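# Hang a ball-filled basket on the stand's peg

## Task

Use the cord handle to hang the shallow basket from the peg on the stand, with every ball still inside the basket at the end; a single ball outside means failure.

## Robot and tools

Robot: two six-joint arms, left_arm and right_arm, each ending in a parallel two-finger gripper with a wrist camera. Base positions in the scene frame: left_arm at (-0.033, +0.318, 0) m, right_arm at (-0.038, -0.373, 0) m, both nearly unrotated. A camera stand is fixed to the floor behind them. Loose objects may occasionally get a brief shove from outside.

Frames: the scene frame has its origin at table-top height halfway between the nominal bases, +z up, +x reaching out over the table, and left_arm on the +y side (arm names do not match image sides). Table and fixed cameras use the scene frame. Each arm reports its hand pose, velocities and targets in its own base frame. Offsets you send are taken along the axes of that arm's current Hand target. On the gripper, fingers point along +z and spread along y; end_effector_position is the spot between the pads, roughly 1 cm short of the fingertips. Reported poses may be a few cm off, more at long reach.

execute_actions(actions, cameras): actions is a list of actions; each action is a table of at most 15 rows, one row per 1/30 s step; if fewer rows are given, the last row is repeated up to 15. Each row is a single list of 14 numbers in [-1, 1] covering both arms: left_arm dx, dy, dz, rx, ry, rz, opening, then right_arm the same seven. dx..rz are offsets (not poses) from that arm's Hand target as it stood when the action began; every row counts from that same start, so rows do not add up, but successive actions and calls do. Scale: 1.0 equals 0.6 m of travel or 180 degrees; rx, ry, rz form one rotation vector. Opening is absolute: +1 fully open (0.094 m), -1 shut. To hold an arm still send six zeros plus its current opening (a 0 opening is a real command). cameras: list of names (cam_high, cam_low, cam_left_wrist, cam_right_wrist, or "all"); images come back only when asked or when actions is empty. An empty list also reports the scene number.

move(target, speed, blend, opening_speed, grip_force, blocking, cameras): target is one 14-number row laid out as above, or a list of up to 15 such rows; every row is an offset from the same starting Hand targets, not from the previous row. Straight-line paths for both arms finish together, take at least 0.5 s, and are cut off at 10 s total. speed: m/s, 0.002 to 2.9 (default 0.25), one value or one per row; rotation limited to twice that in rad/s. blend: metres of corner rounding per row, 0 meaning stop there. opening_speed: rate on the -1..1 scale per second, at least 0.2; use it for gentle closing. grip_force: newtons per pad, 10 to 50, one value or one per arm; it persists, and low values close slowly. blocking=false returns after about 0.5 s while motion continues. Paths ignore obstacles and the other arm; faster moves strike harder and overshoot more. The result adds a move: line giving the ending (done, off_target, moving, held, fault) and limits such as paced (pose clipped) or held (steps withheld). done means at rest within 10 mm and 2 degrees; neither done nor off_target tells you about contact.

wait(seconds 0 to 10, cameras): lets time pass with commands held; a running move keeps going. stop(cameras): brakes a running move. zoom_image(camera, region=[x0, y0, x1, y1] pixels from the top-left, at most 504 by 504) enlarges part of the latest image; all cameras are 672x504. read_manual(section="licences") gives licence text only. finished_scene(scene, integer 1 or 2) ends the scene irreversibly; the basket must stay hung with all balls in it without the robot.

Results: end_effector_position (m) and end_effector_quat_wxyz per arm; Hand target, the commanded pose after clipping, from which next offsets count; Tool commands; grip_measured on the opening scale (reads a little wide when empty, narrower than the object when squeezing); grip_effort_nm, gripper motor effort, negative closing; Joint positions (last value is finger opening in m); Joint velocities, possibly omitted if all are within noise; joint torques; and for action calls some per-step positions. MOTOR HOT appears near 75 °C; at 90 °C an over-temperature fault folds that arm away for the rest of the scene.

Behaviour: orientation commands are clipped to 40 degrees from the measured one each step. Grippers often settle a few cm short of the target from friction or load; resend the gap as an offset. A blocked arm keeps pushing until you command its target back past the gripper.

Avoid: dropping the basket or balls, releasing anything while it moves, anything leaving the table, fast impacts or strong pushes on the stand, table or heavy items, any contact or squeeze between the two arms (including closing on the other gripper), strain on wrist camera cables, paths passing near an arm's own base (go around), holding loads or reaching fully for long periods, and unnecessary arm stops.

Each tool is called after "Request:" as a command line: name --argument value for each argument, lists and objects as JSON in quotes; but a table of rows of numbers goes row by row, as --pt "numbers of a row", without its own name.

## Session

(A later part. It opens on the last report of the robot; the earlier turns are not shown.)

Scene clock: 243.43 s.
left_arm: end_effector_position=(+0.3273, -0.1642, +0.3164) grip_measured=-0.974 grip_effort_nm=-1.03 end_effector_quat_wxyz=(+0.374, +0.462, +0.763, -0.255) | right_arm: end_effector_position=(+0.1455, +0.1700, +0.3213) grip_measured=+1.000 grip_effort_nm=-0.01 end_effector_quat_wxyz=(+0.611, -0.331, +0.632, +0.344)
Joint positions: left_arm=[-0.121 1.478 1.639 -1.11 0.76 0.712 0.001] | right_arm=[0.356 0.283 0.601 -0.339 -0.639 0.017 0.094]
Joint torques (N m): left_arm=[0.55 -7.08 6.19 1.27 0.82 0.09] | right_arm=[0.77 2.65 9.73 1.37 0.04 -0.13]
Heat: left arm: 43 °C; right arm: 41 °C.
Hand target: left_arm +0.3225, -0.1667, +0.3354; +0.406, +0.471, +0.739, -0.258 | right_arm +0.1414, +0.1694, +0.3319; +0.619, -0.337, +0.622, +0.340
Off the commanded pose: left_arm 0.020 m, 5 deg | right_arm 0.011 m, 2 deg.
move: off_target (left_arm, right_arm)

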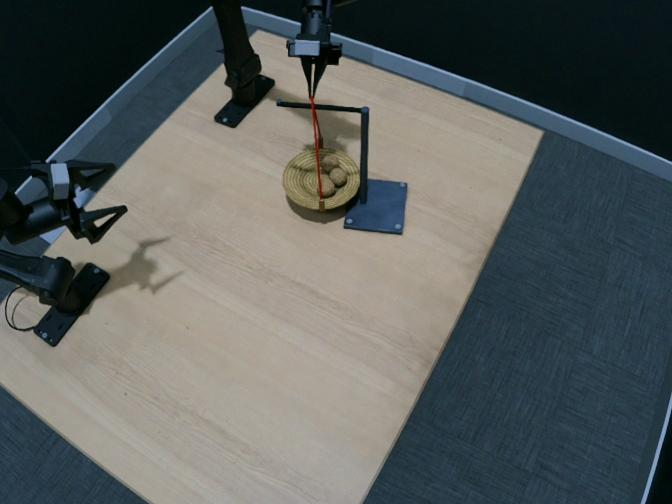

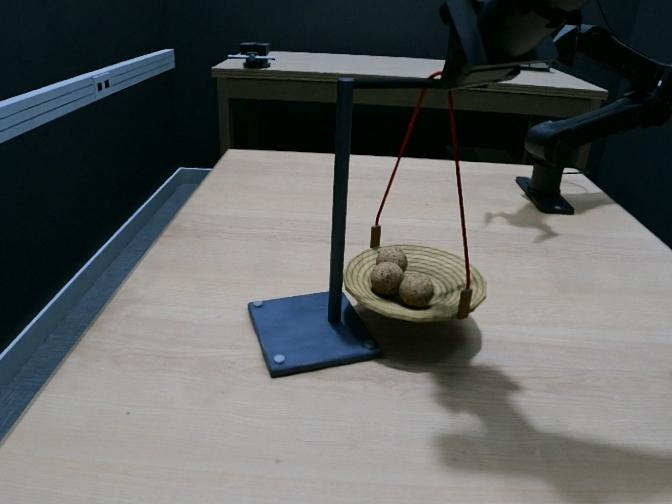

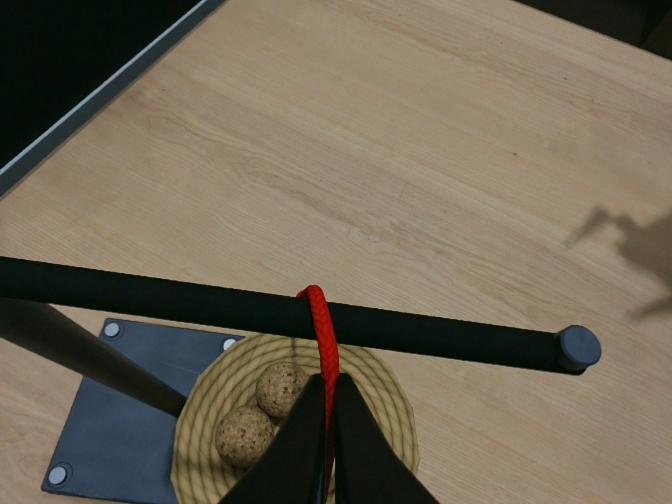

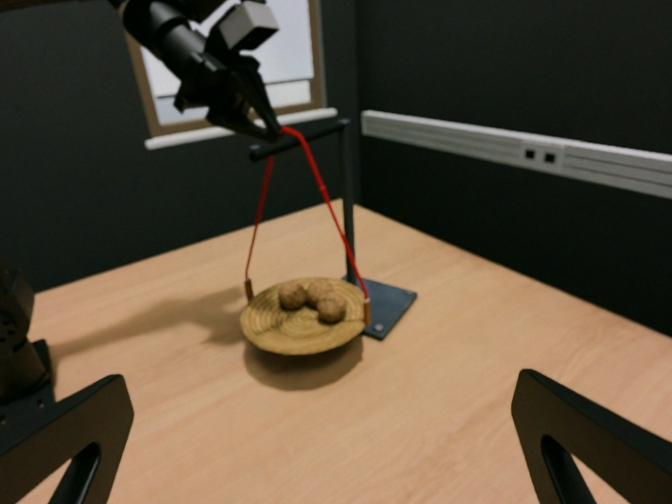

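Request:
move --target '[0.018,0,0.01,0,0,0,-1,0,0,0,0,0,0,1]' --speed 0.03

Request:
move --target '[0,0,0,0,0,0,-0.6,0,0,0,0,0,0,1]' --opening_speed 0.2 --cameras '["all"]'

Request:
zoom_image --camera "cam_right_wrist" --region '[220, 20, 400, 180]'

Scene clock: 247.20 s.
left_arm: end_effector_position=(+0.3267, -0.1642, +0.3065) grip_measured=-0.974 grip_effort_nm=-1.02 end_effector_quat_wxyz=(+0.378, +0.462, +0.760, -0.256) | right_arm: end_effector_position=(+0.1455, +0.1700, +0.3213) grip_measured=+1.000 grip_effort_nm=-0.01 end_effector_quat_wxyz=(+0.611, -0.331, +0.632, +0.344)
Joint positions: left_arm=[-0.119 1.456 1.571 -1.057 0.767 0.714 0.001] | right_arm=[0.356 0.283 0.601 -0.339 -0.639 0.017 0.094]
Joint torques (N m): left_arm=[0.64 -6.79 6.16 1.26 0.76 0.09] | right_arm=[0.83 2.8 9.66 1.41 0.07 -0.11]
Heat: left arm: 43 °C; right arm: 41 °C.
Hand target: left_arm +0.3224, -0.1659, +0.3231; +0.406, +0.471, +0.739, -0.258 | right_arm +0.1414, +0.1694, +0.3319; +0.619, -0.337, +0.622, +0.340
Off the commanded pose: left_arm 0.017 m, 4 deg | right_arm 0.011 m, 2 deg.
move: off_target (left_arm, right_arm)

Scene clock: 249.40 s.
left_arm: end_effector_position=(+0.3265, -0.1650, +0.3091) grip_measured=-0.601 grip_effort_nm=0.08 end_effector_quat_wxyz=(+0.383, +0.464, +0.756, -0.257) | right_arm: end_effector_position=(+0.1455, +0.1700, +0.3213) grip_measured=+1.000 grip_effort_nm=-0.01 end_effector_quat_wxyz=(+0.611, -0.331, +0.632, +0.344)
Joint positions: left_arm=[-0.119 1.453 1.571 -1.05 0.773 0.714 0.019] | right_arm=[0.356 0.283 0.601 -0.339 -0.639 0.017 0.094]
Joint torques (N m): left_arm=[0.57 -6.49 6.16 1.2 0.7 0.08] | right_arm=[0.95 2.77 9.66 1.4 0.03 -0.15]
Heat: left arm: 43 °C; right arm: 41 °C.
Hand target: left_arm +0.3223, -0.1660, +0.3233; +0.406, +0.471, +0.739, -0.258 | right_arm +0.1414, +0.1694, +0.3319; +0.619, -0.337, +0.622, +0.340
Off the commanded pose: left_arm 0.015 m, 3 deg | right_arm 0.011 m, 2 deg.
move: off_target (left_arm, right_arm)

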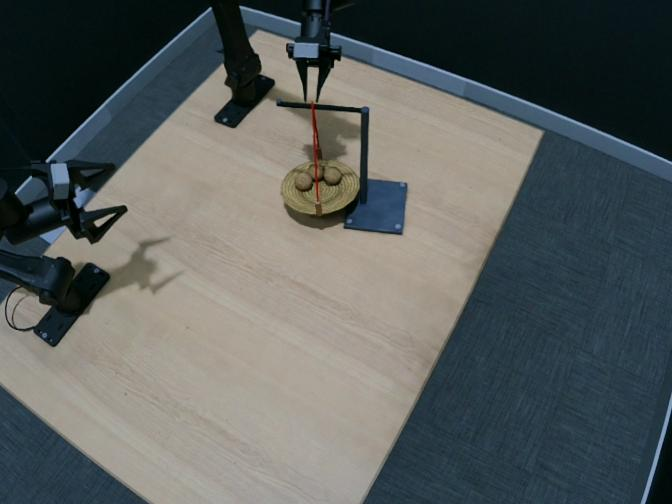

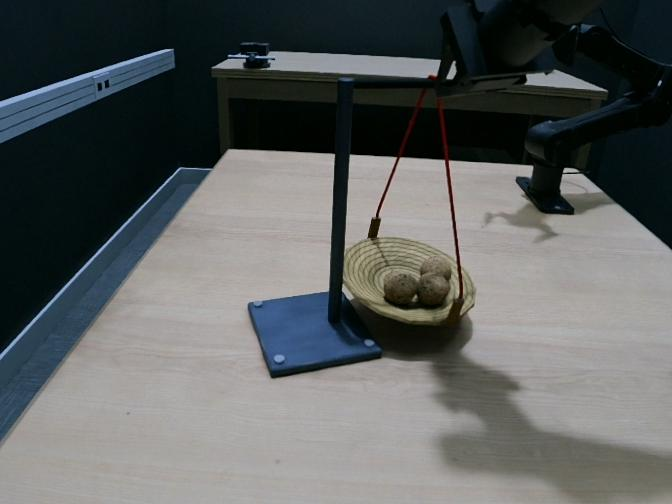

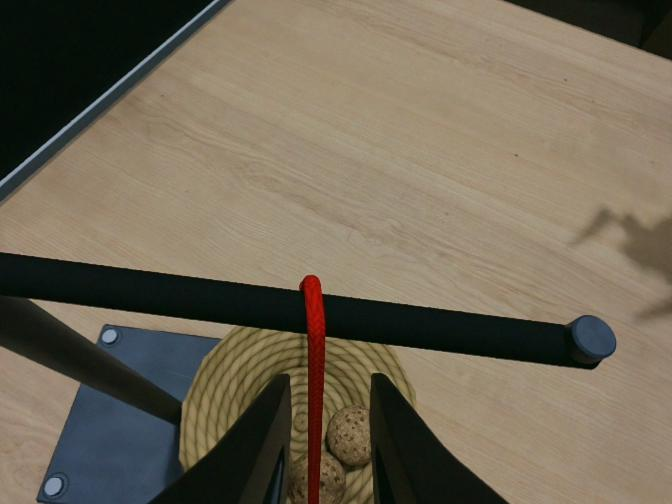

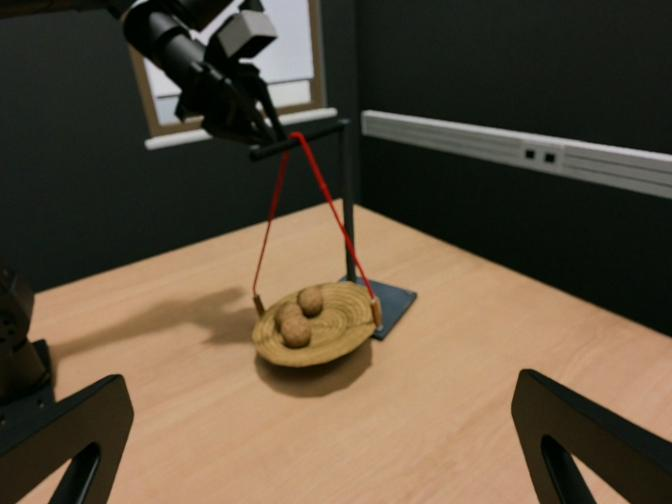

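Scaled by 2.800.

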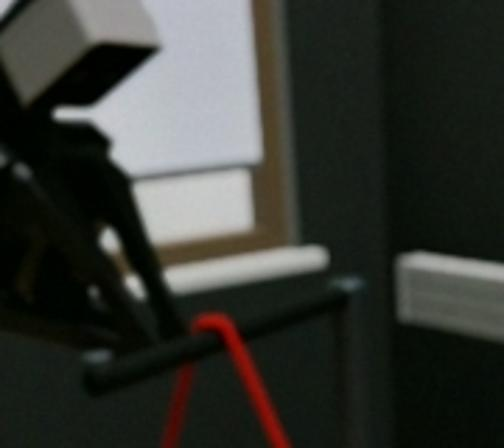

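Request:
move --target '[0,0,0,0,0,0,-0.2,0,0,0,0,0,0,1]' --opening_speed 0.4

Request:
move --target '[0,0,-0.2,0,0,0,-0.2,0,0,0,0,0,0,1]' --speed 0.08

Request:
wait --seconds 3 --cameras '["all"]'

Scene clock: 253.50 s.
left_arm: end_effector_position=(+0.3265, -0.1650, +0.3091) grip_measured=-0.202 grip_effort_nm=0.08 end_effector_quat_wxyz=(+0.383, +0.464, +0.756, -0.257) | right_arm: end_effector_position=(+0.1455, +0.1700, +0.3213) grip_measured=+1.000 grip_effort_nm=-0.01 end_effector_quat_wxyz=(+0.611, -0.331, +0.632, +0.344)
Joint positions: left_arm=[-0.119 1.453 1.571 -1.05 0.773 0.714 0.038] | right_arm=[0.356 0.283 0.601 -0.339 -0.639 0.017 0.094]
Joint torques (N m): left_arm=[0.55 -6.5 6.17 1.2 0.7 0.08] | right_arm=[0.79 2.74 9.52 1.39 0.06 -0.15]
Heat: left arm: 43 °C; right arm: 41 °C.
Hand target: left_arm +0.3223, -0.1660, +0.3232; +0.406, +0.471, +0.739, -0.258 | right_arm +0.1414, +0.1694, +0.3319; +0.619, -0.337, +0.622, +0.340
Off the commanded pose: left_arm 0.015 m, 3 deg | right_arm 0.011 m, 2 deg.
move: off_target (left_arm, right_arm)

Scene clock: 255.50 s.
left_arm: end_effector_position=(+0.2867, -0.0704, +0.3789) grip_measured=-0.202 grip_effort_nm=0.08 end_effector_quat_wxyz=(+0.438, +0.439, +0.753, -0.221) | right_arm: end_effector_position=(+0.1455, +0.1700, +0.3213) grip_measured=+1.000 grip_effort_nm=-0.01 end_effector_quat_wxyz=(+0.611, -0.331, +0.632, +0.344)
Joint positions: left_arm=[0.278 1.428 1.854 -1.547 0.957 1.097 0.038] | right_arm=[0.356 0.283 0.601 -0.339 -0.639 0.017 0.094]
Joint torques (N m): left_arm=[0.44 -4.41 5.35 0.61 0.9 0.11] | right_arm=[0.9 2.62 9.63 1.41 0 -0.09]
Heat: left arm: 43 °C; right arm: 41 °C.
Hand target: left_arm +0.2794, -0.0743, +0.3876; +0.406, +0.471, +0.739, -0.258 | right_arm +0.1414, +0.1694, +0.3319; +0.619, -0.337, +0.622, +0.340
Off the commanded pose: left_arm 0.012 m, 7 deg | right_arm 0.011 m, 2 deg.
joint sent to its limit (left arm) — joint 4 (wrist pitch), lower limit. The joint targets are off in orientation, not in position.
move: off_target (left_arm, right_arm)

Scene clock: 258.50 s.
left_arm: end_effector_position=(+0.2867, -0.0705, +0.3790) grip_measured=-0.202 grip_effort_nm=0.08 end_effector_quat_wxyz=(+0.438, +0.439, +0.753, -0.222) | right_arm: end_effector_position=(+0.1455, +0.1700, +0.3213) grip_measured=+1.000 grip_effort_nm=-0.01 end_effector_quat_wxyz=(+0.611, -0.331, +0.632, +0.344)
Joint positions: left_arm=[0.278 1.428 1.854 -1.547 0.958 1.097 0.038] | right_arm=[0.356 0.283 0.601 -0.339 -0.639 0.017 0.094]
Joint torques (N m): left_arm=[0.44 -4.37 5.37 0.62 0.87 0.1] | right_arm=[0.92 2.67 9.73 1.37 -0.01 -0.1]
Heat: left arm: 42 °C; right arm: 41 °C.
Hand target: left_arm +0.2794, -0.0743, +0.3876; +0.406, +0.471, +0.739, -0.258 | right_arm +0.1414, +0.1694, +0.3319; +0.619, -0.337, +0.622, +0.340
Tool commands: left_gripper/opening=-0.2 right_gripper/opening=+1.0
Off the commanded pose: left_arm 0.012 m, 7 deg | right_arm 0.011 m, 2 deg.
wait: 3.00 s; at rest by 0.17 s

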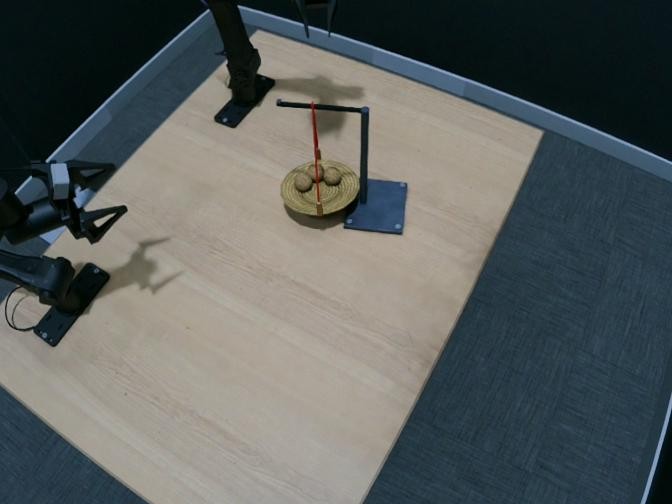

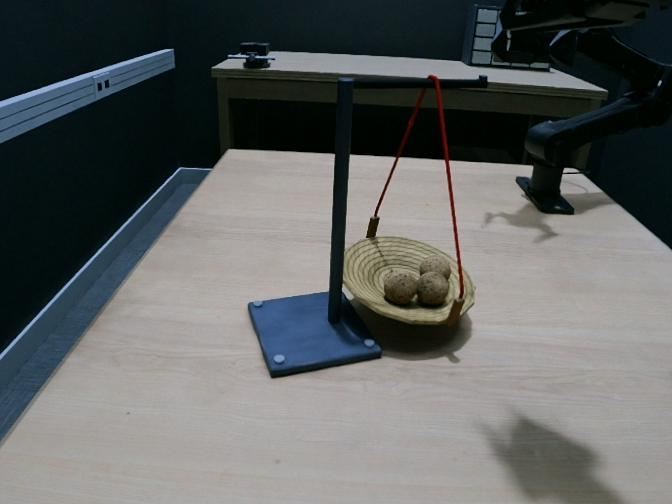

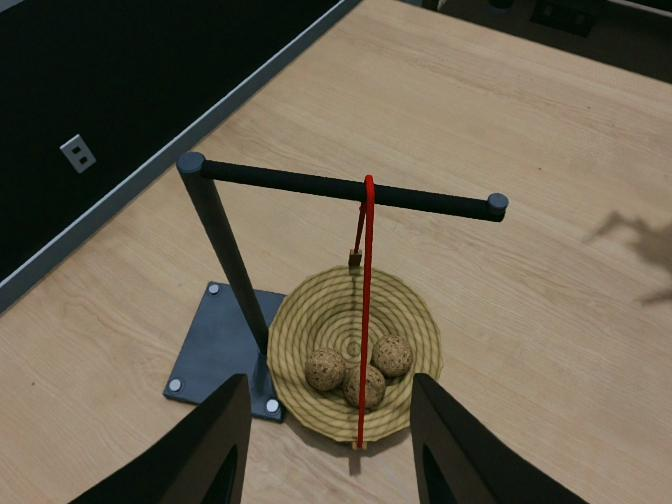

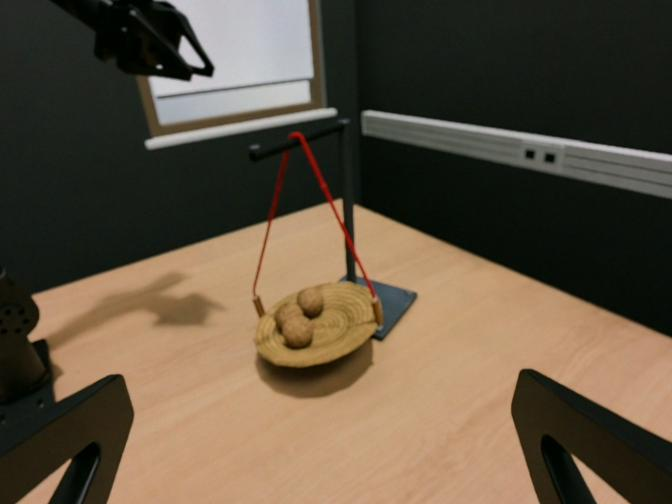

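Stable, all three balls inside.

Request:
finished_scene --scene 1

The scene is finished: the task was done.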